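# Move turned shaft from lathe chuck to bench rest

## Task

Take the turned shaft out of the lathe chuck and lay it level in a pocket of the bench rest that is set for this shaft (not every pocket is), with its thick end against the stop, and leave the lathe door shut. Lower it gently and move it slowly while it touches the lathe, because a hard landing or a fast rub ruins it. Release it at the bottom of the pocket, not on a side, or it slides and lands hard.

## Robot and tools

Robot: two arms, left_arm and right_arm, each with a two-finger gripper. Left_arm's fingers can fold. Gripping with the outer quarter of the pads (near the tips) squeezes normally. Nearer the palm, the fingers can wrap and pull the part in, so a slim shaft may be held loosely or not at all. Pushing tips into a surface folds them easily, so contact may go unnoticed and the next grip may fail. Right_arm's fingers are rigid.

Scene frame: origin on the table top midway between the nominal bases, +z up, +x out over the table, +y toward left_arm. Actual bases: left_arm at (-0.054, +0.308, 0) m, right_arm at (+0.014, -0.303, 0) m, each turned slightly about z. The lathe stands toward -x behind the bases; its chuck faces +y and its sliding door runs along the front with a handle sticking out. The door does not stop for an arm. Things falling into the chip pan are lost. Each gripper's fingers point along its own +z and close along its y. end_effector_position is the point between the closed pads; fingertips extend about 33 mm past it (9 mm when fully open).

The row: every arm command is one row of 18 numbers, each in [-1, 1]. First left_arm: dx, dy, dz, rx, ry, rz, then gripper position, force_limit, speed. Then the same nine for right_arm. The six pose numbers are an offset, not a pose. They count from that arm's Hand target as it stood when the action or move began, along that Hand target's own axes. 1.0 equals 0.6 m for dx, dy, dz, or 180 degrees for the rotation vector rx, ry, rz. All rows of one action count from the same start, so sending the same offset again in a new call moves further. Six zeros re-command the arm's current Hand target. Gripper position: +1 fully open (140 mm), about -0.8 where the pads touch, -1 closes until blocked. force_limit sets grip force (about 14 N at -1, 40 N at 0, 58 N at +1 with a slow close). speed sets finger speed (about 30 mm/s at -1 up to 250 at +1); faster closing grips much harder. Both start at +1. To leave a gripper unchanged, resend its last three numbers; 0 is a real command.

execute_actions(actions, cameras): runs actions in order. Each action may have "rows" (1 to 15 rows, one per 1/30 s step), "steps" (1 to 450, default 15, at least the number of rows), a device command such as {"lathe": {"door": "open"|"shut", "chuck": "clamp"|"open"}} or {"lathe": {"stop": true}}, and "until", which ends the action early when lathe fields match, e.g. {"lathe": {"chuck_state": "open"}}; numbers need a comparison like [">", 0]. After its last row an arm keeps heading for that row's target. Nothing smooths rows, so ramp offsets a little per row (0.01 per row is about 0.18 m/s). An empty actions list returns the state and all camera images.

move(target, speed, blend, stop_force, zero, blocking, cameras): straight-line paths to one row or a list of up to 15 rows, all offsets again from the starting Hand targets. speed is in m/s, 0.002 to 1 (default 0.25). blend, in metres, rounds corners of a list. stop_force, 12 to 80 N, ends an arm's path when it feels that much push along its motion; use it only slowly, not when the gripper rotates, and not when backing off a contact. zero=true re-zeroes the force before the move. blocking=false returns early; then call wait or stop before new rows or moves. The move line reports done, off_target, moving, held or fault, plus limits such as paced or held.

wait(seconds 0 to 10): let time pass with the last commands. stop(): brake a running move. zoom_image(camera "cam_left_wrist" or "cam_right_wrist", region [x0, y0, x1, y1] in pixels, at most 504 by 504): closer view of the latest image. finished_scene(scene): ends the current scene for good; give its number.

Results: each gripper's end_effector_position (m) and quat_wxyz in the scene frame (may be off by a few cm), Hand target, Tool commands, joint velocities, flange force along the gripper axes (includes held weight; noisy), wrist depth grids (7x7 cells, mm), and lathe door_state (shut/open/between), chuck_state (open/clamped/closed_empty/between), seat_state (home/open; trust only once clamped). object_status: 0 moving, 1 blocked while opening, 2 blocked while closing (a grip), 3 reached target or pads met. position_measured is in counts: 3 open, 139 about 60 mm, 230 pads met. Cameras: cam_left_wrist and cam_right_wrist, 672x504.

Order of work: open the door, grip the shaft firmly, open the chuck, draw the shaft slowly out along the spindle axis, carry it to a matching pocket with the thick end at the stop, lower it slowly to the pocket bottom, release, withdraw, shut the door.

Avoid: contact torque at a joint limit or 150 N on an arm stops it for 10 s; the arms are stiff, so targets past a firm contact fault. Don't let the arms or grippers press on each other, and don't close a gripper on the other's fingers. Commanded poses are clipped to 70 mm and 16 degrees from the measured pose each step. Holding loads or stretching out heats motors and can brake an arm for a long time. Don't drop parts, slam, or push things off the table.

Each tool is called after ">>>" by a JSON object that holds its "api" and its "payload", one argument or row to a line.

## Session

Scene 1 done. Start scene 2.

>>> {"api": "execute_actions", "payload": {
  "actions": []
}}

Scene clock: 0.00 s.
left_arm: end_effector_position=(+0.3235, +0.0296, +0.3838) position_measured=3 object_status=3 end_effector_quat_wxyz=(+0.658, +0.295, -0.692, -0.027) | right_arm: end_effector_position=(+0.2526, -0.7426, +0.2717) position_measured=3 object_status=3 end_effector_quat_wxyz=(+0.058, -0.071, +0.995, -0.022)
Joint positions: left_arm=[-0.129 0.757 0.425 0.803 -2.499 -0.371] | right_arm=[-0.851 0.054 0.147 -0.067 -1.558 -0.57]
Joint velocities: within noise
Flange force (N): no reading
Wrist depth (mm): cam_left_wrist=[3670 586 580 1002 871 - 171 / 3224 624 - 831 998 191 163 / 1242 517 - 887 1141 196 165 / 511 515 - 990 943 217 172 / 118 144 - 1019 432 149 125 / - - - 1131 454 432 104 / 564 1169 1420 1136 631 456 433] | cam_right_wrist=[1084 1047 1052 1036 1017 908 565 / 1130 1136 1118 1100 1073 1012 757 / 1206 1186 1148 1106 382 400 1084 / 1310 1271 1227 413 400 391 369 / 1414 134 1326 439 421 407 120 / - 123 1433 463 453 442 114 / - 1547 1581 504 484 473 -]
Hand target: left_arm +0.3235, +0.0296, +0.3838; +0.658, +0.295, -0.692, -0.027 | right_arm +0.2526, -0.7426, +0.2717; +0.058, -0.071, +0.995, -0.022
Tool commands: left_gripper/position=+1.0 left_gripper/force_limit=+1.0 left_gripper/speed=+1.0 right_gripper/position=+1.0 right_gripper/force_limit=+1.0 right_gripper/speed=+1.0
lathe: door_state=shut chuck_state=clamped seat_state=home

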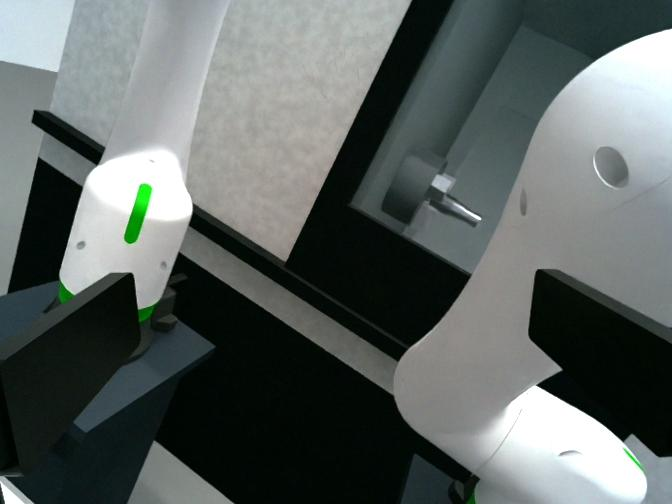

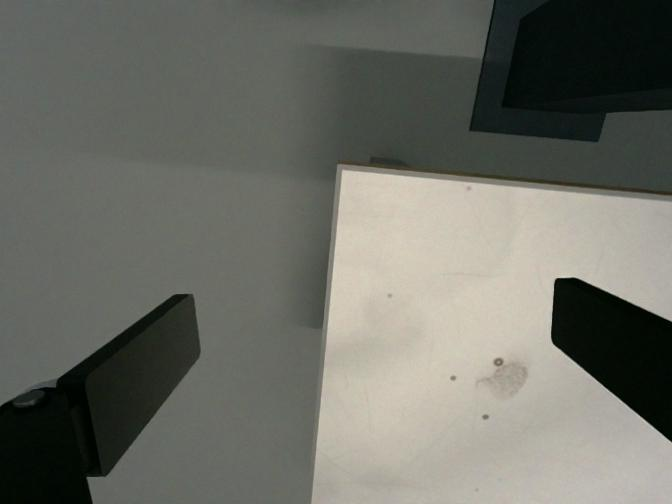

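>>> {"api": "execute_actions", "payload": {
  "actions": [
    {"lathe":{"door":"open"},"steps":1}
  ]
}}

>>> {"api": "move", "payload": {
  "target": [-0.552,0.475,-0.149,0,-0.231,-0.0778,1,1,1,0,0,0,0,0,0,1,1,1],
  "speed": 0.4
}}

>>> {"api": "move", "payload": {
  "target": [0.073,0.992,0.110,-0.251,0.070,-0.050,1,1,1,0,0,0,0,0,0,1,1,1],
  "speed": 0.4,
  "cameras": ["cam_left_wrist"]
}}

Scene clock: 90.17 s.
left_arm: end_effector_position=(+0.3235, +0.0296, +0.3838) position_measured=3 object_status=3 end_effector_quat_wxyz=(+0.658, +0.295, -0.692, -0.027) | right_arm: end_effector_position=(+0.2526, -0.7426, +0.2717) position_measured=3 object_status=3 end_effector_quat_wxyz=(+0.058, -0.071, +0.995, -0.022)
Joint positions: left_arm=[-0.129 0.757 0.425 0.803 -2.499 -0.371] | right_arm=[-0.851 0.054 0.147 -0.067 -1.558 -0.57]
Flange force (N): left_arm=[-2.7 7.4 7.3] | right_arm=[2.5 9.1 5.8]
Wrist depth (mm): cam_left_wrist=[1199 585 586 928 871 - 178 / 3139 - 998 928 - 191 163 / 2316 520 1115 943 1070 196 165 / 537 511 1109 990 943 217 172 / 118 145 - 1089 472 149 125 / - - - 1060 454 431 104 / 567 1205 1428 1094 537 457 434] | cam_right_wrist=[1084 1067 1041 1031 1026 953 559 / 1154 1118 1118 1095 1062 975 712 / 1241 1213 1160 1118 386 1089 1078 / 1278 1278 1271 402 398 389 384 / 1386 134 1318 446 425 411 119 / - 123 1452 465 453 443 114 / - 1558 1547 504 486 467 471]
Hand target: left_arm +0.3235, +0.0296, +0.3838; +0.658, +0.295, -0.692, -0.027 | right_arm +0.2526, -0.7426, +0.2717; +0.058, -0.071, +0.995, -0.022
Tool commands: left_gripper/position=+1.0 left_gripper/force_limit=+1.0 left_gripper/speed=+1.0 right_gripper/position=+1.0 right_gripper/force_limit=+1.0 right_gripper/speed=+1.0
lathe: door_state=between chuck_state=clamped seat_state=home

Scene clock: 92.10 s.
left_arm: end_effector_position=(+0.2870, +0.4429, +0.2206) position_measured=3 object_status=3 end_effector_quat_wxyz=(-0.362, -0.346, +0.840, +0.208) | right_arm: end_effector_position=(+0.2526, -0.7426, +0.2717) position_measured=3 object_status=3 end_effector_quat_wxyz=(+0.058, -0.071, +0.995, -0.022)
Joint positions: left_arm=[0.312 0.464 0.367 -0.459 -2.222 -1.278] | right_arm=[-0.851 0.054 0.147 -0.067 -1.558 -0.57]
Flange force (N): left_arm=[2.6 5.2 4.7] | right_arm=[2.9 8.9 5.9]
Wrist depth (mm): cam_left_wrist=[1060 396 411 417 - 729 - / 998 470 424 947 921 852 785 / 607 631 428 1131 928 - - / - 672 1217 - 1211 - 939 / 118 135 1223 1395 1634 141 124 / - - - 1325 1559 1835 104 / - - - 390 1463 1835 -] | cam_right_wrist=[1073 1073 1062 1021 1012 879 565 / 1148 1130 1100 1073 1095 1031 757 / 1234 1199 1173 1142 385 404 1084 / 1263 1286 1220 410 401 392 383 / 1386 134 1318 439 428 410 120 / - 122 1423 467 454 - 114 / - 1581 1558 494 479 478 470]
Hand target: left_arm +0.2870, +0.4430, +0.2205; -0.362, -0.346, +0.840, +0.208 | right_arm +0.2526, -0.7426, +0.2717; +0.058, -0.071, +0.995, -0.022
Off the commanded pose: left_arm 0.000 m, 0 deg | right_arm 0.000 m, 0 deg.
lathe: door_state=open chuck_state=clamped seat_state=home
move: done; limits=paced

Scene clock: 94.40 s.
left_arm: end_effector_position=(-0.0412, +0.8182, +0.5551) position_measured=3 object_status=3 end_effector_quat_wxyz=(-0.538, -0.264, +0.623, +0.503) | right_arm: end_effector_position=(+0.2526, -0.7426, +0.2717) position_measured=3 object_status=3 end_effector_quat_wxyz=(+0.058, -0.071, +0.995, -0.022)
Joint positions: left_arm=[0.763 0.185 0.335 -1.726 -1.967 -2.188] | right_arm=[-0.851 0.054 0.147 -0.067 -1.558 -0.57]
Flange force (N): left_arm=[5.4 -3.0 5.7] | right_arm=[3.1 8.9 5.9]
Wrist depth (mm): cam_left_wrist=[364 - 394 - - - - / - - - - 470 - - / - - - - 522 - - / - - - - - 6447 - / 118 133 - - - 141 109 / - 2074 3847 4043 - - 104 / 1634 2149 3020 3614 - - -] | cam_right_wrist=[1078 1078 1041 1031 1017 924 571 / 1154 1112 1067 1106 1073 1052 760 / 1234 1173 1193 1173 1186 404 1095 / 1286 1248 1256 415 413 386 387 / 1377 134 1334 434 427 404 119 / - 122 1395 468 455 448 114 / - 1570 1558 498 493 461 467]
Hand target: left_arm -0.0412, +0.8182, +0.5551; +0.538, +0.264, -0.623, -0.503 | right_arm +0.2526, -0.7426, +0.2717; +0.058, -0.071, +0.995, -0.022
Off the commanded pose: left_arm 0.000 m, 0 deg | right_arm 0.000 m, 0 deg.
lathe: door_state=open chuck_state=clamped seat_state=home
move: done; limits=paced
Images, in order (width x height): cam_left_wrist 672x504.

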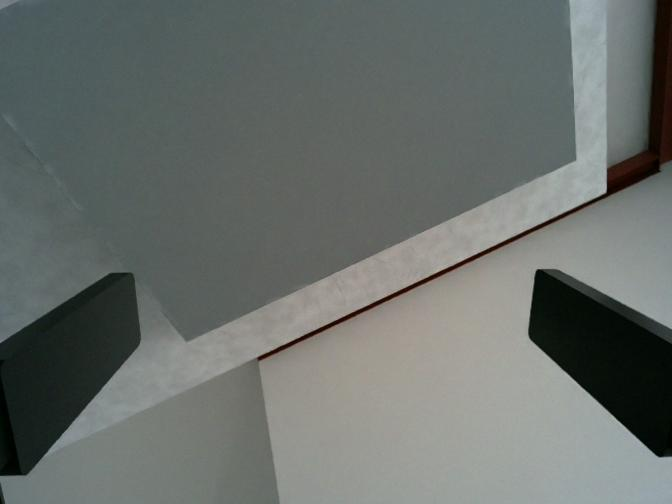

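>>> {"api": "move", "payload": {
  "target": [0.795,0.54,0.101,-0.125,0.4235,0.174,1,1,1,0,0,0,0,0,0,1,1,1],
  "speed": 0.4
}}

>>> {"api": "move", "payload": {
  "target": [
    [0,0.488,-0.251,-0.3024,0,0,1,1,1,0,0,0,0,0,0,1,1,1],
    [0,0.568,-0.794,-0.605,0,0,1,1,1,0,0,0,0,0,0,1,1,1],
    [0,0.448,-1.0,-0.732,0,0,1,1,1,0,0,0,0,0,0,1,1,1]
  ],
  "speed": 0.5,
  "blend": [0.06,0.06,0]
}}

Scene clock: 105.77 s.
left_arm: end_effector_position=(-0.1643, +0.5391, +1.0481) position_measured=3 object_status=3 end_effector_quat_wxyz=(+0.944, +0.247, -0.109, -0.187) | right_arm: end_effector_position=(+0.2526, -0.7426, +0.2717) position_measured=3 object_status=3 end_effector_quat_wxyz=(+0.058, -0.071, +0.995, -0.022)
Joint positions: left_arm=[1.199 -0.103 0.298 -2.997 -1.698 -3.102] | right_arm=[-0.851 0.054 0.147 -0.067 -1.558 -0.57]
Flange force (N): left_arm=[-1.5 -0.7 4.0] | right_arm=[2.6 8.8 5.4]
Wrist depth (mm): cam_left_wrist=[- - - - 3058 - - / - - - - - 2909 - / - 4868 4501 5186 3786 - - / - - 4970 - 4417 3847 - / 118 133 - 6116 5186 141 109 / - - - - - 4417 104 / - 5547 4113 - - - -] | cam_right_wrist=[1078 1073 1052 1021 1026 897 563 / 1142 1106 1112 1089 1062 1041 752 / 1213 1167 1180 1130 385 1078 1095 / 1286 1271 1256 404 398 393 383 / 1343 135 1343 445 427 410 120 / - 123 1462 466 454 442 114 / - 1605 1547 501 485 475 467]
Hand target: left_arm -0.1643, +0.5391, +1.0481; +0.944, +0.247, -0.109, -0.187 | right_arm +0.2526, -0.7426, +0.2717; +0.058, -0.071, +0.995, -0.022
Off the commanded pose: left_arm 0.000 m, 0 deg | right_arm 0.000 m, 0 deg.
lathe: door_state=open chuck_state=clamped seat_state=home
move: done

Scene clock: 109.10 s.
left_arm: end_effector_position=(+0.0947, +1.0122, +0.6723) position_measured=3 object_status=3 end_effector_quat_wxyz=(-0.612, +0.761, -0.126, +0.175) | right_arm: end_effector_position=(+0.2526, -0.7426, +0.2717) position_measured=3 object_status=3 end_effector_quat_wxyz=(+0.058, -0.071, +0.995, -0.022)
Joint positions: left_arm=[1.2 -0.094 0.312 -2.946 0.608 -3.209] | right_arm=[-0.851 0.054 0.147 -0.067 -1.558 -0.57]
Flange force (N): left_arm=[-6.5 2.6 -5.5] | right_arm=[2.4 8.5 5.6]
Wrist depth (mm): cam_left_wrist=[- - - 3670 3098 2074 1680 / - - - 3268 3020 2130 1612 / 2434 - 3408 3508 2945 2092 1569 / - - - - 2945 2022 1559 / 118 135 - - 2909 141 125 / - - - 3139 2840 2074 104 / - - - - 2806 1849 -] | cam_right_wrist=[1089 1047 1036 1047 1047 879 563 / 1148 1142 1095 1078 1062 1017 760 / 1186 1206 1186 1112 404 1100 1078 / 1294 1286 1263 410 401 395 382 / 1369 134 1334 437 429 411 120 / - 123 1462 464 454 449 114 / - 1581 1536 495 485 475 462]
Hand target: left_arm +0.0947, +1.0122, +0.6723; -0.612, +0.761, -0.126, +0.176 | right_arm +0.2526, -0.7426, +0.2717; +0.058, -0.071, +0.995, -0.022
Off the commanded pose: left_arm 0.000 m, 0 deg | right_arm 0.000 m, 0 deg.
lathe: door_state=open chuck_state=clamped seat_state=home
move: done; limits=paced

>>> {"api": "move", "payload": {
  "target": [-0.205,0.648,-0.83,-0.408,-0.110,-0.1456,1,1,1,-0.504,0.5875,-0.021,-0.269,0.284,0.504,1,1,1],
  "speed": 0.4,
  "cameras": ["cam_right_wrist"]
}}

>>> {"api": "move", "payload": {
  "target": [-0.207,0.244,-0.027,0.0294,0.001,-0.2208,1,1,1,0,0,0,0,0,0,1,1,1],
  "speed": 0.35
}}

>>> {"api": "move", "payload": {
  "target": [-0.42,-0.03,-0.1405,0.1757,-0.1018,-0.2256,1,1,1,0,0,0,0,0,0,1,1,1],
  "speed": 0.25,
  "cameras": ["cam_left_wrist","cam_right_wrist"]
}}

Scene clock: 143.07 s.
left_arm: end_effector_position=(-0.2178, +0.5353, +0.3738) position_measured=3 object_status=3 end_effector_quat_wxyz=(-0.002, +0.996, +0.057, +0.067) | right_arm: end_effector_position=(+0.4991, -0.3498, +0.2998) position_measured=3 object_status=3 end_effector_quat_wxyz=(-0.353, +0.612, +0.613, +0.354)
Joint positions: left_arm=[1.858 -0.306 0.096 -2.997 2.002 -3.296] | right_arm=[-0.508 0.404 0.466 -1.009 -2.045 -2.919]
Flange force (N): left_arm=[-3.1 4.1 -0.5] | right_arm=[-0.1 -8.4 8.0]
Wrist depth (mm): cam_left_wrist=[1141 1169 1169 1205 498 325 271 / 1175 1181 1193 1193 496 387 286 / 1187 1199 1199 1223 505 459 524 / 1205 1230 1217 1255 1255 1255 1282 / 118 144 1318 1242 1255 141 124 / - 693 743 762 792 767 104 / - - - 515 - 542 545] | cam_right_wrist=[669 673 5207 5474 4186 5207 4641 / 695 2885 3681 5207 - 3140 2737 / 779 970 739 719 693 - 2114 / 847 905 669 622 612 566 590 / 1160 134 519 516 510 467 120 / - 123 445 438 436 424 114 / - 381 382 381 376 371 367]
Hand target: left_arm -0.2179, +0.5353, +0.3738; -0.002, +0.996, +0.058, +0.067 | right_arm +0.4991, -0.3498, +0.2998; -0.353, +0.612, +0.613, +0.354
Off the commanded pose: left_arm 0.000 m, 0 deg | right_arm 0.000 m, 0 deg.
lathe: door_state=open chuck_state=clamped seat_state=home
move: done
Images, in order (width x height): cam_right_wrist 672x504.

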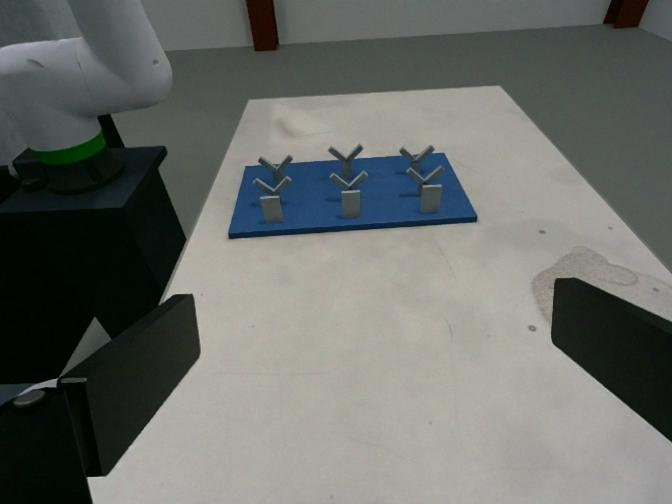

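Scene clock: 144.70 s.
left_arm: end_effector_position=(-0.3255, +0.3755, +0.3738) position_measured=3 object_status=3 end_effector_quat_wxyz=(-0.024, +0.916, +0.396, +0.063) | right_arm: end_effector_position=(+0.4991, -0.3498, +0.2998) position_measured=3 object_status=3 end_effector_quat_wxyz=(-0.353, +0.612, +0.613, +0.354)
Joint positions: left_arm=[2.559 -0.305 0.096 -2.998 2.003 -3.297] | right_arm=[-0.508 0.404 0.465 -1.009 -2.045 -2.919]
Flange force (N): left_arm=[-1.1 1.8 -1.4] | right_arm=[0.1 -8.6 8.1]
Wrist depth (mm): cam_left_wrist=[1147 1152 1169 1181 1193 413 270 / - 1164 1193 1262 492 385 287 / 469 729 1205 1217 487 455 1282 / 454 482 1131 1255 1236 513 1289 / 118 460 504 1205 1269 141 120 / - 655 503 743 1289 1325 104 / - 670 666 510 - 1355 -] | cam_right_wrist=[705 762 5207 4186 4270 4965 4186 / 707 3094 4028 1021 901 3284 2885 / 779 893 765 736 721 721 2178 / 834 912 630 619 607 603 582 / - 134 522 514 504 483 120 / - 123 426 418 432 425 113 / - 381 385 383 375 372 366]
Hand target: left_arm -0.3255, +0.3755, +0.3738; -0.024, +0.916, +0.396, +0.063 | right_arm +0.4991, -0.3498, +0.2998; -0.353, +0.612, +0.613, +0.354
Off the commanded pose: left_arm 0.000 m, 0 deg | right_arm 0.000 m, 0 deg.
lathe: door_state=open chuck_state=clamped seat_state=home
move: done

Scene clock: 147.13 s.
left_arm: end_effector_position=(-0.5178, +0.1981, +0.4235) position_measured=3 object_status=3 end_effector_quat_wxyz=(-0.182, +0.682, +0.684, -0.182) | right_arm: end_effector_position=(+0.4991, -0.3498, +0.2998) position_measured=3 object_status=3 end_effector_quat_wxyz=(-0.353, +0.612, +0.613, +0.354)
Joint positions: left_arm=[3.03 -0.303 0.058 -3.178 1.412 -3.071] | right_arm=[-0.508 0.404 0.465 -1.009 -2.045 -2.919]
Flange force (N): left_arm=[-5.7 3.2 -0.9] | right_arm=[-0.5 -8.2 7.7]
Wrist depth (mm): cam_left_wrist=[534 590 601 672 620 429 994 / 552 571 620 708 654 454 1019 / 564 602 655 741 672 478 1060 / 586 609 - 767 693 1187 1089 / 118 402 823 787 723 149 124 / - 396 676 - 646 - 104 / 401 384 433 595 563 1304 -] | cam_right_wrist=[726 4542 4641 4186 4270 4641 4744 / 712 3500 3618 2773 - 3443 2885 / 774 2033 736 716 705 757 2178 / 857 886 608 617 641 595 583 / - 134 538 482 486 467 119 / - 122 439 434 432 424 114 / - 381 386 382 375 375 367]
Hand target: left_arm -0.5178, +0.1981, +0.4235; -0.182, +0.682, +0.684, -0.182 | right_arm +0.4991, -0.3498, +0.2998; -0.353, +0.612, +0.613, +0.354
Off the commanded pose: left_arm 0.000 m, 0 deg | right_arm 0.000 m, 0 deg.
lathe: door_state=open chuck_state=clamped seat_state=home
move: done

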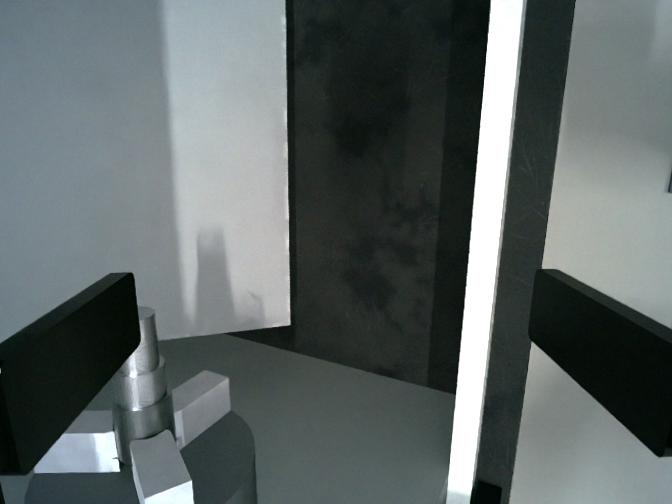

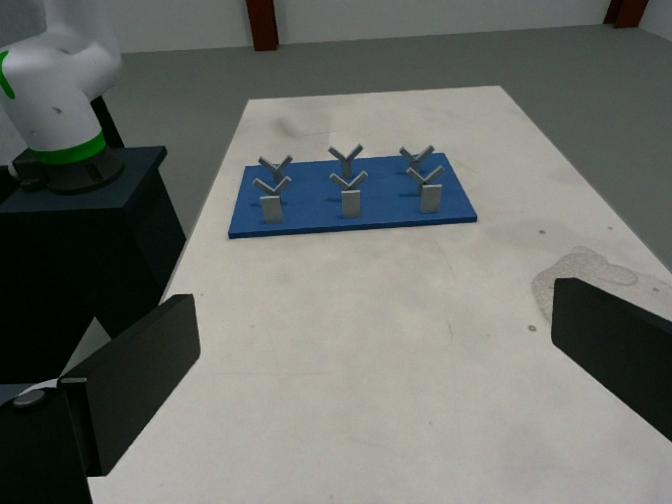

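>>> {"api": "move", "payload": {
  "target": [
    [-0.064,-0.189,0.079,0,0,0,1,1,1,0,0,0,0,0,0,1,1,1],
    [-0.197,-0.299,0.196,0,0,0,1,1,1,0,0,0,0,0,0,1,1,1]
  ],
  "speed": 0.12,
  "blend": [0.03,0],
  "cameras": ["cam_left_wrist"]
}}

>>> {"api": "zoom_image", "payload": {
  "camera": "cam_left_wrist",
  "region": [180, 180, 516, 432]
}}

Scene clock: 163.77 s.
left_arm: end_effector_position=(-0.7317, +0.0794, +0.4107) position_measured=3 object_status=3 end_effector_quat_wxyz=(-0.182, +0.682, +0.684, -0.182) | right_arm: end_effector_position=(+0.4991, -0.3498, +0.2998) position_measured=3 object_status=3 end_effector_quat_wxyz=(-0.353, +0.612, +0.613, +0.354)
Joint positions: left_arm=[3.292 0.323 0.698 -3.047 1.433 -3.318] | right_arm=[-0.508 0.404 0.465 -1.009 -2.045 -2.919]
Flange force (N): left_arm=[0.3 8.9 -1.4] | right_arm=[0.3 -9.0 8.3]
Wrist depth (mm): cam_left_wrist=[405 429 451 482 585 557 513 / 420 438 463 503 604 576 515 / 435 470 488 517 628 578 547 / 453 477 508 251 664 612 560 / 118 143 762 257 674 149 125 / - 453 270 260 316 - 104 / - 378 258 248 209 - -] | cam_right_wrist=[744 - 5337 4641 5083 4357 4186 / 707 3443 3558 1052 1089 2925 2847 / 762 945 744 744 709 768 2135 / 916 868 665 617 615 608 566 / - 134 518 508 502 466 119 / - 122 444 435 429 426 114 / - 385 388 381 376 362 366]
Hand target: left_arm -0.7317, +0.0793, +0.4107; -0.182, +0.682, +0.684, -0.182 | right_arm +0.4991, -0.3498, +0.2998; -0.353, +0.612, +0.613, +0.354
Off the commanded pose: left_arm 0.000 m, 0 deg | right_arm 0.000 m, 0 deg.
lathe: door_state=open chuck_state=clamped seat_state=home
move: done
Images, in order (width x height): cam_left_wrist 672x504.

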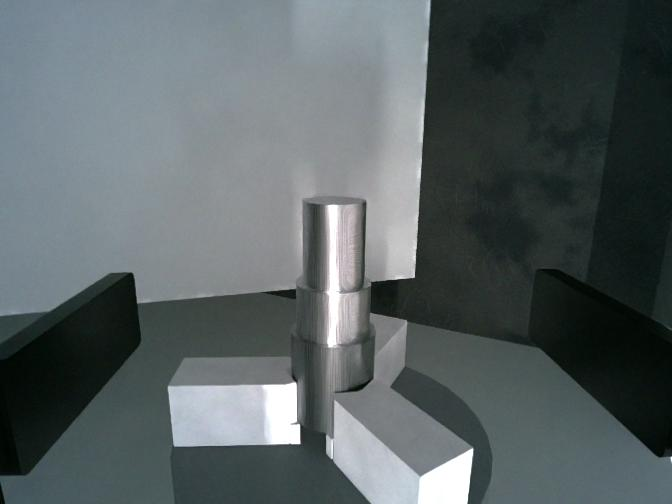

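Scaled by 1.500 from the camera's 672x504 image, which has a finer 960x720 frame.

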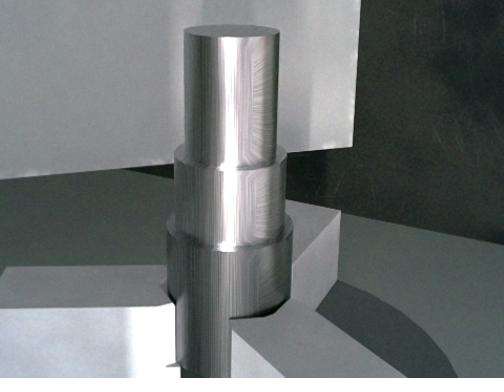

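>>> {"api": "move", "payload": {
  "target": [-0.0723,0.0055,0.150,0,0,0,1,1,1,0,0,0,0,0,0,1,1,1],
  "speed": 0.06,
  "stop_force": 20
}}

>>> {"api": "execute_actions", "payload": {
  "actions": [
    {"rows":[[0,0,0,0,0,0,-0.03,1,-0.3,0,0,0,0,0,0,1,1,1]],"steps":45}
  ],
  "cameras": ["cam_left_wrist"]
}}

>>> {"api": "zoom_image", "payload": {
  "camera": "cam_left_wrist",
  "region": [168, 176, 504, 428]
}}

Scene clock: 184.27 s.
left_arm: end_effector_position=(-0.7735, +0.0359, +0.3310) position_measured=3 object_status=3 end_effector_quat_wxyz=(-0.182, +0.682, +0.684, -0.182) | right_arm: end_effector_position=(+0.4991, -0.3498, +0.2998) position_measured=3 object_status=3 end_effector_quat_wxyz=(-0.353, +0.612, +0.613, +0.354)
Joint positions: left_arm=[3.352 0.429 0.66 -3.014 1.296 -3.392] | right_arm=[-0.508 0.404 0.465 -1.009 -2.045 -2.919]
Flange force (N): left_arm=[0.1 6.9 -2.6] | right_arm=[-0.4 -8.4 7.8]
Wrist depth (mm): cam_left_wrist=[339 355 378 400 433 491 450 / 350 363 392 408 456 505 470 / 365 385 406 152 552 520 477 / - 399 416 155 575 537 491 / 118 144 - 158 586 141 124 / - 178 172 162 232 - 104 / - 174 177 156 140 201 -] | cam_right_wrist=[746 4448 4965 4641 4448 4542 4448 / 700 3389 3500 3443 - 2809 2773 / 762 1002 800 736 709 749 2178 / 949 879 634 651 613 579 560 / - 134 526 512 508 470 120 / - 122 428 428 419 422 114 / - 381 400 378 369 373 368]
Hand target: left_arm -0.7735, +0.0359, +0.3310; -0.182, +0.682, +0.684, -0.182 | right_arm +0.4991, -0.3498, +0.2998; -0.353, +0.612, +0.613, +0.354
Off the commanded pose: left_arm 0.000 m, 0 deg | right_arm 0.000 m, 0 deg.
lathe: door_state=open chuck_state=clamped seat_state=home
move: done

Scene clock: 185.97 s.
left_arm: end_effector_position=(-0.7735, +0.0359, +0.3310) position_measured=132 object_status=3 end_effector_quat_wxyz=(-0.182, +0.682, +0.684, -0.182) | right_arm: end_effector_position=(+0.4991, -0.3498, +0.2998) position_measured=3 object_status=3 end_effector_quat_wxyz=(-0.353, +0.612, +0.613, +0.354)
Joint positions: left_arm=[3.352 0.429 0.66 -3.014 1.296 -3.392] | right_arm=[-0.508 0.404 0.465 -1.009 -2.045 -2.919]
Flange force (N): left_arm=[0.4 7.4 -2.9] | right_arm=[0.4 -8.5 8.0]
Wrist depth (mm): cam_left_wrist=[337 356 378 402 431 492 451 / 348 367 390 409 452 505 463 / 374 377 405 153 463 522 482 / 374 398 408 155 169 538 495 / 559 - 137 158 150 535 498 / - 87 170 162 170 82 82 / - - 178 156 140 - -] | cam_right_wrist=[739 - 5930 5474 5083 4028 3618 / 709 3336 3336 4357 1021 2885 2809 / 776 879 854 752 731 734 2093 / 882 861 621 624 613 593 587 / 1294 134 523 490 506 470 119 / - 123 447 442 419 423 114 / - 379 384 377 373 370 367]
Hand target: left_arm -0.7735, +0.0359, +0.3310; -0.182, +0.682, +0.684, -0.182 | right_arm +0.4991, -0.3498, +0.2998; -0.353, +0.612, +0.613, +0.354
Off the commanded pose: left_arm 0.000 m, 0 deg | right_arm 0.000 m, 0 deg.
lathe: door_state=open chuck_state=clamped seat_state=home
Images, in order (width x height): cam_left_wrist 672x504.

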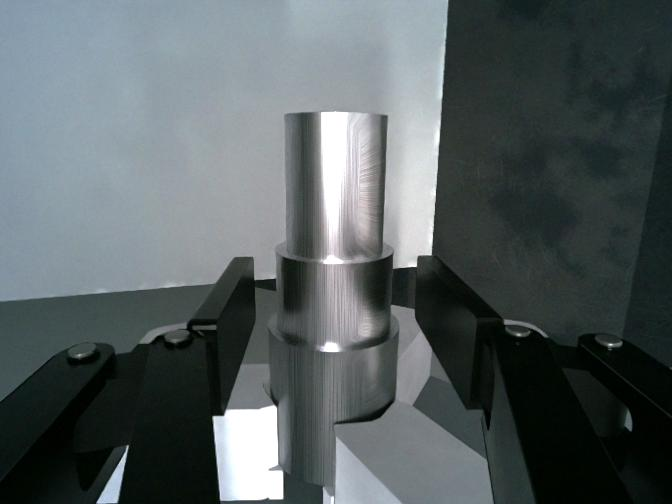

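Scaled by 1.500 from the camera's 672x504 image, which has a finer 960x720 frame.

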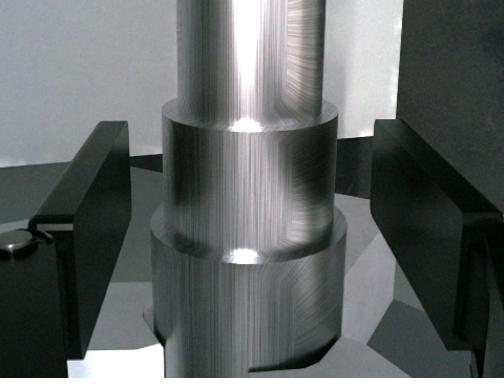

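>>> {"api": "move", "payload": {
  "target": [0,-0.001,0.0145,0,0,0,-0.03,1,-0.3,0,0,0,0,0,0,1,1,1],
  "speed": 0.03,
  "stop_force": 15,
  "cameras": ["cam_left_wrist"]
}}

>>> {"api": "zoom_image", "payload": {
  "camera": "cam_left_wrist",
  "region": [168, 176, 504, 428]
}}

Scene clock: 202.73 s.
left_arm: end_effector_position=(-0.7783, +0.0359, +0.3238) position_measured=132 object_status=3 end_effector_quat_wxyz=(-0.182, +0.682, +0.684, -0.182) | right_arm: end_effector_position=(+0.4991, -0.3498, +0.2998) position_measured=3 object_status=3 end_effector_quat_wxyz=(-0.353, +0.612, +0.613, +0.354)
Joint positions: left_arm=[3.35 0.438 0.655 -3.014 1.283 -3.392] | right_arm=[-0.508 0.404 0.465 -1.009 -2.045 -2.919]
Flange force (N): left_arm=[-0.3 5.8 -3.3] | right_arm=[-0.3 -8.5 7.9]
Wrist depth (mm): cam_left_wrist=[332 349 373 396 420 486 446 / 344 360 383 398 442 498 457 / 356 374 394 142 461 516 472 / 366 389 165 148 552 531 488 / - 593 137 150 150 531 493 / - 87 162 152 162 82 82 / - - 167 156 140 - -] | cam_right_wrist=[744 5207 4106 4542 4028 4186 4542 / 714 3443 3094 4028 1002 3235 2847 / 809 1021 774 729 726 714 2201 / 901 886 635 624 619 610 588 / - 134 493 470 504 483 120 / - 122 443 435 430 413 110 / - 379 385 379 376 373 369]
Hand target: left_arm -0.7783, +0.0359, +0.3238; -0.182, +0.682, +0.684, -0.182 | right_arm +0.4991, -0.3498, +0.2998; -0.353, +0.612, +0.613, +0.354
Off the commanded pose: left_arm 0.000 m, 0 deg | right_arm 0.000 m, 0 deg.
lathe: door_state=open chuck_state=clamped seat_state=home
move: done
Images, in order (width x height): cam_left_wrist 672x504.

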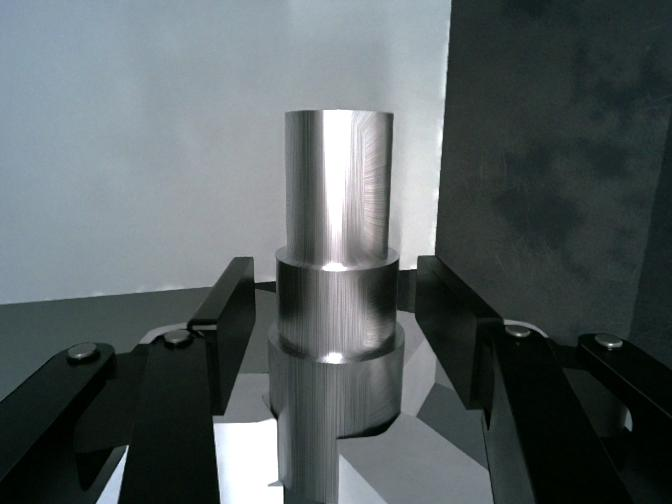

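Scaled by 1.500 from the camera's 672x504 image, which has a finer 960x720 frame.

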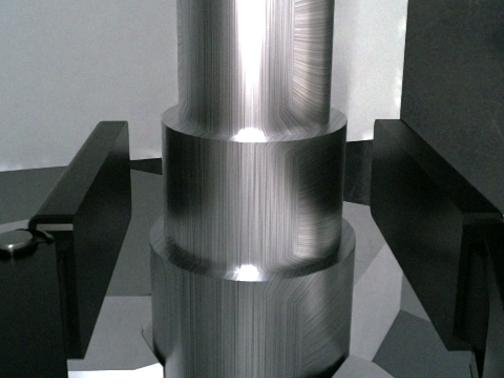

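>>> {"api": "execute_actions", "payload": {
  "actions": [
    {"rows":[[0,0.0013,0,0,0,0,-0.03,1,-0.3,0,0,0,0,0,0,1,1,1]],"steps":20},
    {"rows":[[0,0,0,0,0,0,-1,1,0.35,0,0,0,0,0,0,1,1,1]],"steps":60}
  ],
  "cameras": ["cam_left_wrist"]
}}

>>> {"api": "zoom_image", "payload": {
  "camera": "cam_left_wrist",
  "region": [168, 176, 504, 428]
}}

Scene clock: 215.40 s.
left_arm: end_effector_position=(-0.7777, +0.0359, +0.3234) position_measured=164 object_status=2 end_effector_quat_wxyz=(-0.182, +0.682, +0.684, -0.182) | right_arm: end_effector_position=(+0.4991, -0.3498, +0.2998) position_measured=3 object_status=3 end_effector_quat_wxyz=(-0.353, +0.612, +0.613, +0.354)
Joint positions: left_arm=[3.35 0.436 0.651 -3.014 1.281 -3.393] | right_arm=[-0.508 0.404 0.465 -1.009 -2.045 -2.919]
Flange force (N): left_arm=[-1.3 -10.1 -12.1] | right_arm=[-0.2 -8.3 8.3]
Flange force at the end of the 1st action (N): left_arm=[-0.9 5.3 -3.1] | right_arm=[-0.1 -8.7 7.7]
Wrist depth (mm): cam_left_wrist=[329 - - 394 421 503 442 / 341 364 379 398 438 - 457 / 360 374 - 143 559 515 473 / 369 389 166 147 484 534 485 / - 387 134 150 132 543 495 / - 87 112 153 158 87 77 / - - 169 155 - - 69] | cam_right_wrist=[731 3007 - 4542 4357 4744 3882 / 698 3618 4186 - - 2885 2737 / 797 932 794 734 714 - 2033 / 1263 890 590 637 574 579 588 / 1271 134 521 523 501 151 114 / - 115 449 437 427 423 114 / - 382 385 363 376 380 367]
Hand target: left_arm -0.7777, +0.0359, +0.3234; -0.182, +0.682, +0.684, -0.182 | right_arm +0.4991, -0.3498, +0.2998; -0.353, +0.612, +0.613, +0.354
Off the commanded pose: left_arm 0.000 m, 0 deg | right_arm 0.000 m, 0 deg.
lathe: door_state=open chuck_state=clamped seat_state=home
Images, in order (width x height): cam_left_wrist 672x504.

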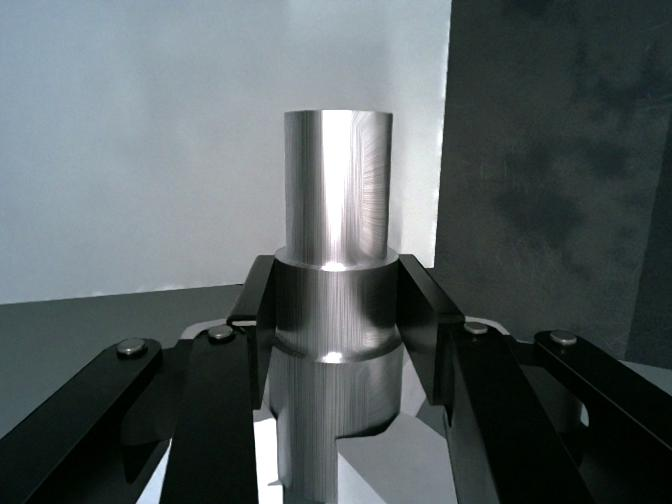

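Scaled by 1.500 from the camera's 672x504 image, which has a finer 960x720 frame.

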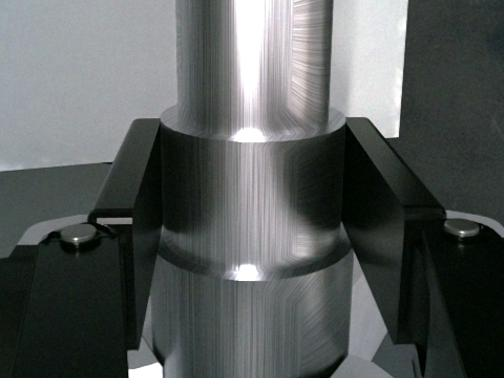

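>>> {"api": "execute_actions", "payload": {
  "actions": [
    {"lathe":{"chuck":"open"},"steps":150,"until":{"lathe":{"chuck_state":"open"}}}
  ],
  "cameras": ["cam_left_wrist"]
}}

>>> {"api": "move", "payload": {
  "target": [0.0667,0.0007,0,0,0,0,-1,1,0.35,0,0,0,0,0,0,1,1,1],
  "speed": 0.02,
  "stop_force": 30,
  "cameras": ["cam_left_wrist"]
}}

Scene clock: 225.07 s.
left_arm: end_effector_position=(-0.7776, +0.0359, +0.3232) position_measured=164 object_status=2 end_effector_quat_wxyz=(-0.182, +0.682, +0.684, -0.182) | right_arm: end_effector_position=(+0.4991, -0.3498, +0.2998) position_measured=3 object_status=3 end_effector_quat_wxyz=(-0.353, +0.612, +0.613, +0.354)
Joint positions: left_arm=[3.35 0.436 0.651 -3.014 1.281 -3.393] | right_arm=[-0.508 0.404 0.465 -1.009 -2.045 -2.919]
Flange force (N): left_arm=[-0.2 9.4 2.4] | right_arm=[-0.7 -8.2 8.0]
Wrist depth (mm): cam_left_wrist=[331 352 370 394 424 485 445 / 343 360 382 398 445 498 459 / 356 375 388 143 540 527 468 / 366 387 404 147 475 534 487 / - 598 134 150 132 531 505 / - 87 112 153 157 87 77 / - - - 155 - - 69] | cam_right_wrist=[744 - 2737 3745 5207 4448 3882 / 705 3336 3558 3882 1002 3443 2847 / 768 2346 771 726 739 - 2073 / 827 893 655 622 615 591 1593 / - 133 - 500 518 467 114 / - 123 445 436 419 430 109 / - 383 385 380 374 372 365]
Hand target: left_arm -0.7777, +0.0359, +0.3234; -0.182, +0.682, +0.684, -0.182 | right_arm +0.4991, -0.3498, +0.2998; -0.353, +0.612, +0.613, +0.354
Tool commands: left_gripper/position=-1.0 left_gripper/force_limit=+1.0 left_gripper/speed=+0.35 right_gripper/position=+1.0 right_gripper/force_limit=+1.0 right_gripper/speed=+1.0
Off the commanded pose: left_arm 0.000 m, 0 deg | right_arm 0.000 m, 0 deg.
lathe: door_state=open chuck_state=open seat_state=open
Images, in order (width x height): cam_left_wrist 672x504.

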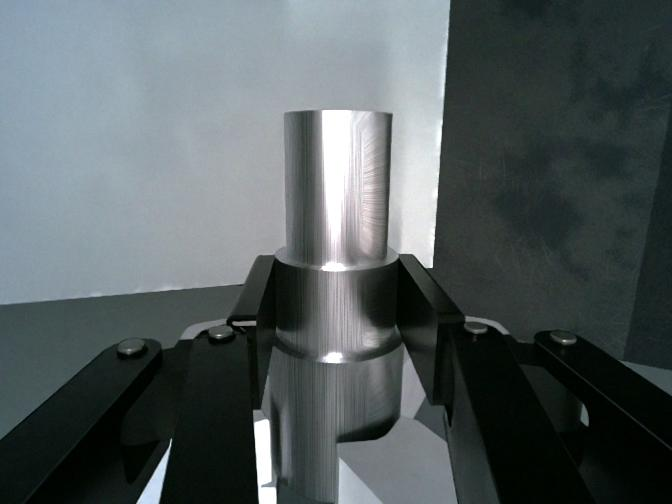

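Scene clock: 227.87 s.
left_arm: end_effector_position=(-0.7774, +0.0759, +0.3232) position_measured=164 object_status=2 end_effector_quat_wxyz=(-0.182, +0.682, +0.684, -0.182) | right_arm: end_effector_position=(+0.4991, -0.3498, +0.2998) position_measured=3 object_status=3 end_effector_quat_wxyz=(-0.353, +0.612, +0.613, +0.354)
Joint positions: left_arm=[3.283 0.386 0.572 -3.047 1.244 -3.327] | right_arm=[-0.508 0.404 0.465 -1.009 -2.045 -2.919]
Flange force (N): left_arm=[-0.3 9.6 2.5] | right_arm=[0.0 -8.6 8.5]
Wrist depth (mm): cam_left_wrist=[332 346 368 402 421 482 445 / 343 362 380 399 436 500 457 / 356 373 394 143 545 506 471 / 368 388 - 147 - 521 487 / 378 395 124 150 132 532 498 / - 87 111 153 132 87 79 / - - - 160 - - 69] | cam_right_wrist=[749 4542 5207 4542 4357 4542 4186 / 705 3500 3336 5083 - 2965 2847 / 776 912 776 726 726 741 2093 / 861 875 641 709 600 596 585 / - 134 501 485 513 470 114 / - 122 444 436 427 425 114 / - 379 385 376 375 372 367]
Hand target: left_arm -0.7774, +0.0759, +0.3232; -0.182, +0.682, +0.684, -0.182 | right_arm +0.4991, -0.3498, +0.2998; -0.353, +0.612, +0.613, +0.354
Off the commanded pose: left_arm 0.000 m, 0 deg | right_arm 0.000 m, 0 deg.
lathe: door_state=open chuck_state=open seat_state=open
move: done
Images, in order (width x height): cam_left_wrist 672x504.

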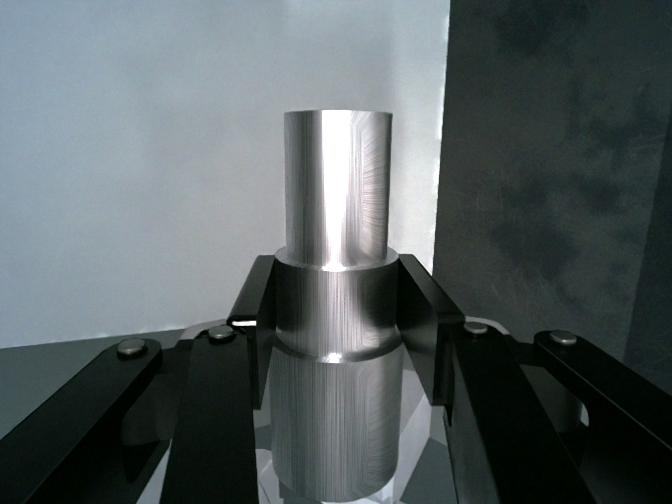

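>>> {"api": "move", "payload": {
  "target": [0.133,0.0014,0,0,0,0,-1,1,0.35,0,0,0,0,0,0,1,1,1],
  "speed": 0.03,
  "stop_force": 30
}}

>>> {"api": "move", "payload": {
  "target": [
    [0.1,0.192,-0.257,0,0,0,-1,1,0.35,0,0,0,0,0,0,1,1,1],
    [0.15,0.389,-0.417,-0.13,0,0,-1,1,0.35,0,0,0,0,0,0,1,1,1]
  ],
  "speed": 0.2,
  "blend": [0.04,0],
  "cameras": ["cam_left_wrist","cam_right_wrist"]
}}

>>> {"api": "zoom_image", "payload": {
  "camera": "cam_right_wrist",
  "region": [225, 130, 325, 250]
}}

>>> {"api": "zoom_image", "payload": {
  "camera": "cam_right_wrist",
  "region": [300, 125, 400, 245]
}}

>>> {"api": "zoom_image", "payload": {
  "camera": "cam_right_wrist",
  "region": [375, 125, 475, 245]
}}

Scene clock: 249.30 s.
left_arm: end_effector_position=(-0.7769, +0.1557, +0.3228) position_measured=164 object_status=2 end_effector_quat_wxyz=(-0.182, +0.682, +0.684, -0.182) | right_arm: end_effector_position=(+0.4991, -0.3498, +0.2998) position_measured=3 object_status=3 end_effector_quat_wxyz=(-0.353, +0.612, +0.613, +0.354)
Joint positions: left_arm=[3.142 0.31 0.448 -3.121 1.188 -3.182] | right_arm=[-0.508 0.404 0.465 -1.009 -2.045 -2.919]
Flange force (N): left_arm=[-2.0 8.8 2.7] | right_arm=[-0.4 -8.5 7.6]
Wrist depth (mm): cam_left_wrist=[331 347 370 396 424 486 446 / 346 361 406 397 439 501 455 / 355 374 396 143 460 516 471 / 366 387 403 147 166 523 485 / 380 396 134 150 132 101 502 / - 87 112 152 132 87 77 / - - - 160 - - 69] | cam_right_wrist=[749 6279 - 5618 3443 3681 4028 / 698 3500 3389 3745 - 3500 2809 / 794 949 806 731 726 749 2201 / 824 890 608 621 619 610 582 / - 134 519 508 496 465 114 / - 122 444 435 430 424 114 / - 379 399 382 376 379 365]
Hand target: left_arm -0.7769, +0.1557, +0.3228; -0.182, +0.682, +0.684, -0.182 | right_arm +0.4991, -0.3498, +0.2998; -0.353, +0.612, +0.613, +0.354
Off the commanded pose: left_arm 0.000 m, 0 deg | right_arm 0.000 m, 0 deg.
lathe: door_state=open chuck_state=open seat_state=open
move: done

Scene clock: 251.87 s.
left_arm: end_effector_position=(-0.4502, +0.2465, +0.4237) position_measured=164 object_status=2 end_effector_quat_wxyz=(-0.040, +0.705, +0.707, -0.040) | right_arm: end_effector_position=(+0.4991, -0.3498, +0.2998) position_measured=3 object_status=3 end_effector_quat_wxyz=(-0.353, +0.612, +0.613, +0.354)
Joint positions: left_arm=[2.905 -0.123 0.318 -3.164 1.901 -2.952] | right_arm=[-0.508 0.404 0.465 -1.009 -2.045 -2.919]
Flange force (N): left_arm=[-4.2 3.8 7.2] | right_arm=[-0.3 -8.3 8.4]
Wrist depth (mm): cam_left_wrist=[674 643 633 1141 1158 1158 1079 / 564 672 - 142 1181 760 484 / 571 695 687 143 1282 714 516 / 590 721 700 147 1289 1282 1311 / 621 739 134 150 132 99 1304 / - 87 112 153 132 87 79 / - - - 161 - - 69] | cam_right_wrist=[734 4744 3882 5474 4542 3812 3745 / 705 3389 3882 3140 - 3443 2773 / 776 940 760 719 709 774 2178 / 886 886 686 630 628 600 596 / - 134 523 510 504 479 114 / - 123 439 438 426 407 114 / - 382 387 379 383 375 373]
Hand target: left_arm -0.4502, +0.2465, +0.4237; -0.040, +0.705, +0.707, -0.040 | right_arm +0.4991, -0.3498, +0.2998; -0.353, +0.612, +0.613, +0.354
Off the commanded pose: left_arm 0.000 m, 0 deg | right_arm 0.000 m, 0 deg.
lathe: door_state=open chuck_state=open seat_state=open
move: done

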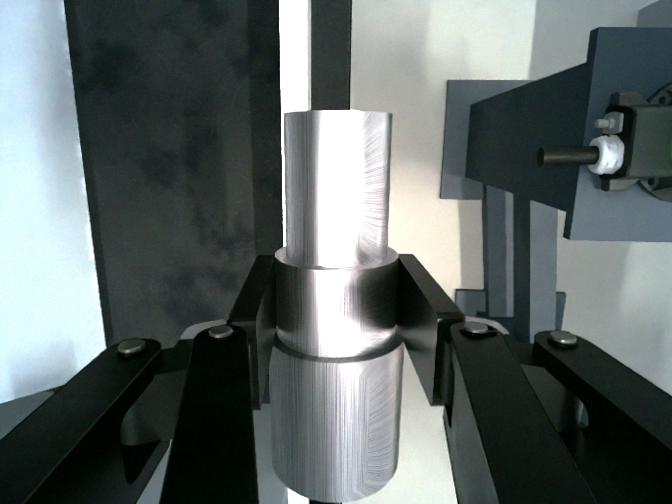

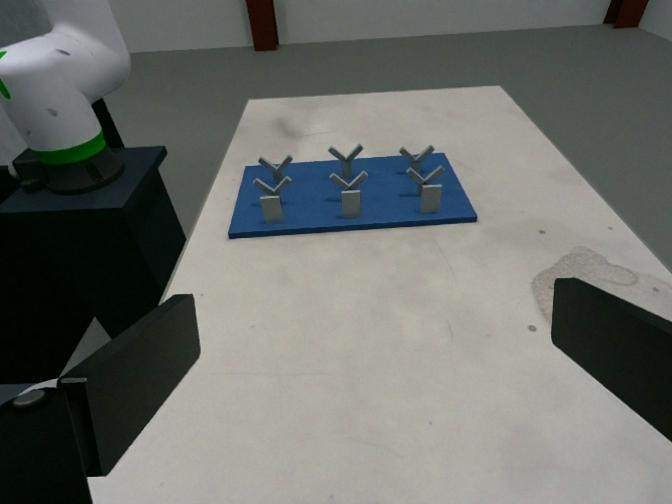

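Scaled by 4.200 from the camera's 672x504 image, which has a finer 960x720 frame.

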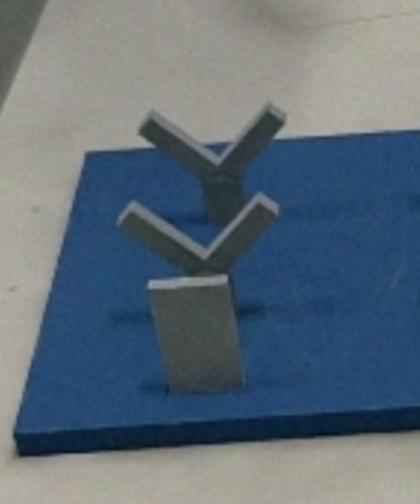

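Scaled by 4.200 from the camera's 672x504 image, which has a finer 960x720 frame.

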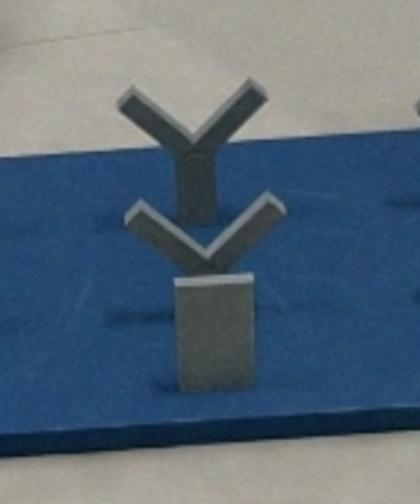

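Scaled by 4.200 from the camera's 672x504 image, which has a finer 960x720 frame.

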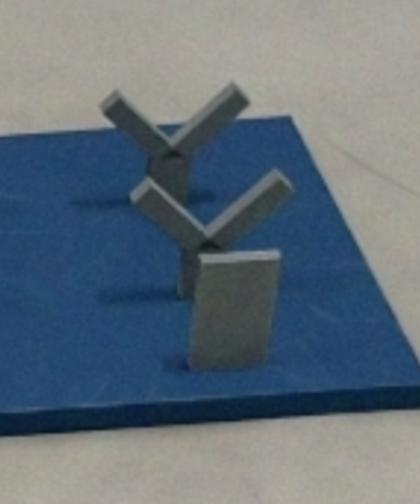

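>>> {"api": "move", "payload": {
  "target": [
    [0.413,0.234,-0.154,-0.0363,0,0,-1,1,0.35,0,0,0,0,0,0,1,1,1],
    [0.68,0.653,-0.152,-0.0363,0,0,-1,1,0.35,0,0,0,0,0,0,1,1,1]
  ],
  "speed": 0.25,
  "blend": [0.08,0]
}}

>>> {"api": "execute_actions", "payload": {
  "actions": [
    {"lathe":{"door":"shut"},"steps":1}
  ]
}}

>>> {"api": "move", "payload": {
  "target": [
    [-0.233,0.55,0.033,0,0,0,-1,1,0.35,0,0,0,0,0,0,1,1,1],
    [-0.767,0.928,0.352,0,0,-0.0178,-1,1,0.35,0,0,0,0,0,0,1,1,1]
  ],
  "speed": 0.25,
  "blend": [0.08,0],
  "cameras": ["cam_left_wrist","cam_right_wrist"]
}}

>>> {"api": "zoom_image", "payload": {
  "camera": "cam_right_wrist",
  "region": [290, 90, 410, 230]
}}

Scene clock: 293.63 s.
left_arm: end_effector_position=(-0.0517, +0.6556, +0.4705) position_measured=164 object_status=2 end_effector_quat_wxyz=(+0.000, +0.706, +0.708, +0.001) | right_arm: end_effector_position=(+0.4991, -0.3498, +0.2998) position_measured=3 object_status=3 end_effector_quat_wxyz=(-0.353, +0.612, +0.613, +0.354)
Joint positions: left_arm=[1.142 -0.095 0.48 -3.14 2.145 -1.179] | right_arm=[-0.508 0.404 0.465 -1.009 -2.045 -2.919]
Flange force (N): left_arm=[-0.6 -8.4 6.1] | right_arm=[0.1 -8.0 8.2]
Wrist depth (mm): cam_left_wrist=[710 1211 1193 1217 1223 1242 1269 / 697 1175 1255 1249 1242 1289 1311 / 745 1340 1311 142 1363 765 1363 / 741 1028 1311 147 1355 641 - / 741 897 134 150 132 100 - / - 87 112 153 132 87 77 / - - - 160 - - 69] | cam_right_wrist=[559 3618 4965 4641 4542 5618 4186 / 645 2847 3745 3186 - 3681 2925 / 782 1017 729 736 721 709 2178 / 879 893 635 632 607 603 575 / - 135 504 499 498 465 114 / - 122 440 432 427 424 109 / - 380 383 382 377 361 366]
Hand target: left_arm -0.0517, +0.6555, +0.4705; +0.000, +0.706, +0.708, +0.001 | right_arm +0.4991, -0.3498, +0.2998; -0.353, +0.612, +0.613, +0.354
Off the commanded pose: left_arm 0.000 m, 0 deg | right_arm 0.000 m, 0 deg.
lathe: door_state=open chuck_state=open seat_state=open
move: done

Scene clock: 293.87 s.
left_arm: end_effector_position=(-0.0517, +0.6555, +0.4705) position_measured=164 object_status=2 end_effector_quat_wxyz=(+0.000, +0.706, +0.708, +0.001) | right_arm: end_effector_position=(+0.4991, -0.3498, +0.2998) position_measured=3 object_status=3 end_effector_quat_wxyz=(-0.353, +0.612, +0.613, +0.354)
Joint positions: left_arm=[1.142 -0.095 0.48 -3.14 2.145 -1.179] | right_arm=[-0.508 0.404 0.465 -1.009 -2.045 -2.919]
Flange force (N): left_arm=[-2.6 -4.2 7.7] | right_arm=[0.2 -8.7 8.2]
Wrist depth (mm): cam_left_wrist=[718 1060 1205 1223 1223 1249 1242 / 803 1089 1242 1236 1262 1276 1311 / 785 1015 1289 143 1304 - - / 752 943 1318 147 1379 - - / 638 877 124 150 132 97 631 / - 87 111 153 132 87 77 / - - - 160 - - 69] | cam_right_wrist=[562 607 4852 4357 4542 4357 3500 / 639 2925 3336 1067 1017 3050 3050 / 797 2201 736 739 721 698 2135 / 857 886 630 661 612 595 590 / - 133 522 517 482 462 120 / - 115 443 442 440 435 114 / - 379 382 380 - 360 369]
Hand target: left_arm -0.0517, +0.6555, +0.4705; +0.000, +0.706, +0.708, +0.001 | right_arm +0.4991, -0.3498, +0.2998; -0.353, +0.612, +0.613, +0.354
Tool commands: left_gripper/position=-1.0 left_gripper/force_limit=+1.0 left_gripper/speed=+0.35 right_gripper/position=+1.0 right_gripper/force_limit=+1.0 right_gripper/speed=+1.0
Off the commanded pose: left_arm 0.000 m, 0 deg | right_arm 0.000 m, 0 deg.
lathe: door_state=between chuck_state=open seat_state=open

Scene clock: 297.60 s.
left_arm: end_effector_position=(+0.5066, +0.1970, +0.2598) position_measured=164 object_status=2 end_effector_quat_wxyz=(+0.000, +0.686, +0.728, +0.001) | right_arm: end_effector_position=(+0.4991, -0.3498, +0.2998) position_measured=3 object_status=3 end_effector_quat_wxyz=(-0.353, +0.612, +0.613, +0.354)
Joint positions: left_arm=[-0.467 0.317 0.414 -3.143 1.667 0.485] | right_arm=[-0.508 0.404 0.465 -1.009 -2.045 -2.919]
Flange force (N): left_arm=[5.1 -8.0 8.4] | right_arm=[0.3 -8.7 7.7]
Wrist depth (mm): cam_left_wrist=[- - - - - - - / 354 354 360 357 367 372 - / 373 369 373 143 377 379 393 / - 378 382 147 391 398 - / - 392 124 150 132 102 - / - 87 111 153 132 87 77 / - - - 160 - - 69] | cam_right_wrist=[702 4542 4744 610 4744 4852 3954 / 705 3336 3812 3558 - 3235 2737 / 803 886 757 719 707 - 2321 / - 893 590 645 607 595 571 / - 134 532 514 508 465 120 / - 115 - 434 428 426 114 / - 382 385 384 375 372 369]
Hand target: left_arm +0.5066, +0.1970, +0.2597; +0.000, +0.686, +0.728, +0.001 | right_arm +0.4991, -0.3498, +0.2998; -0.353, +0.612, +0.613, +0.354
Off the commanded pose: left_arm 0.000 m, 0 deg | right_arm 0.000 m, 0 deg.
lathe: door_state=shut chuck_state=open seat_state=open
move: done

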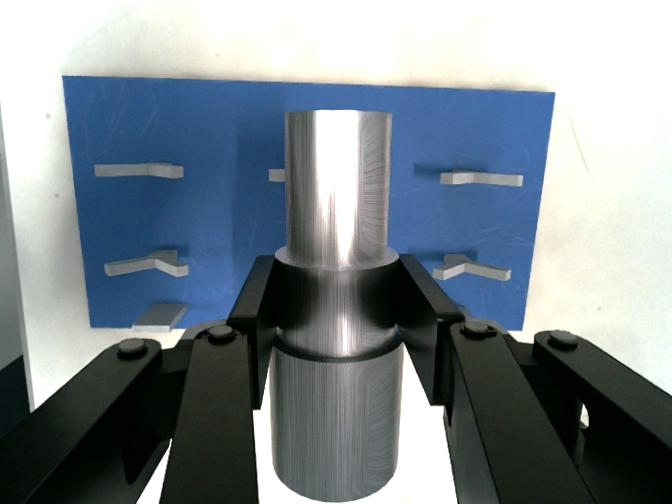

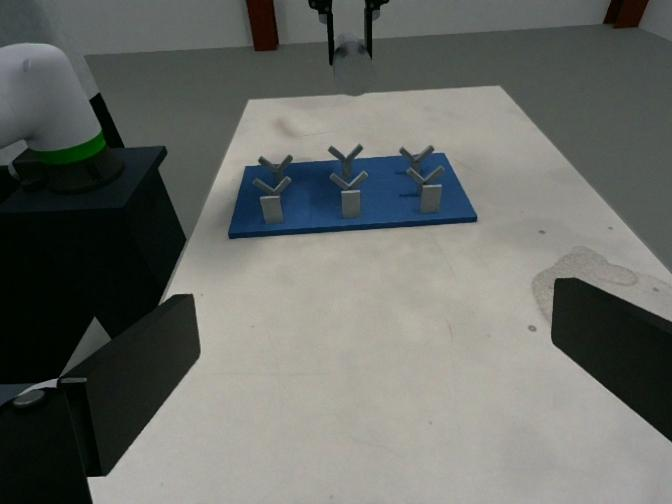

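Scaled by 3.600 from the camera's 672x504 image, which has a finer 960x720 frame.

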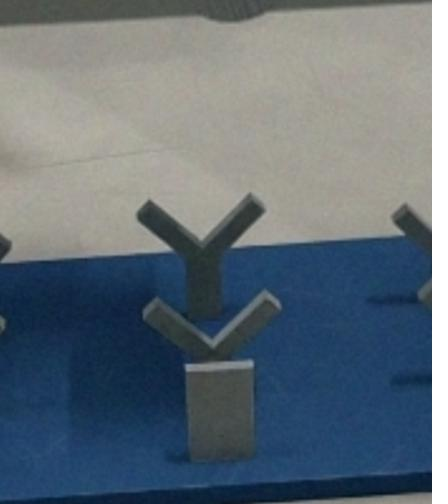

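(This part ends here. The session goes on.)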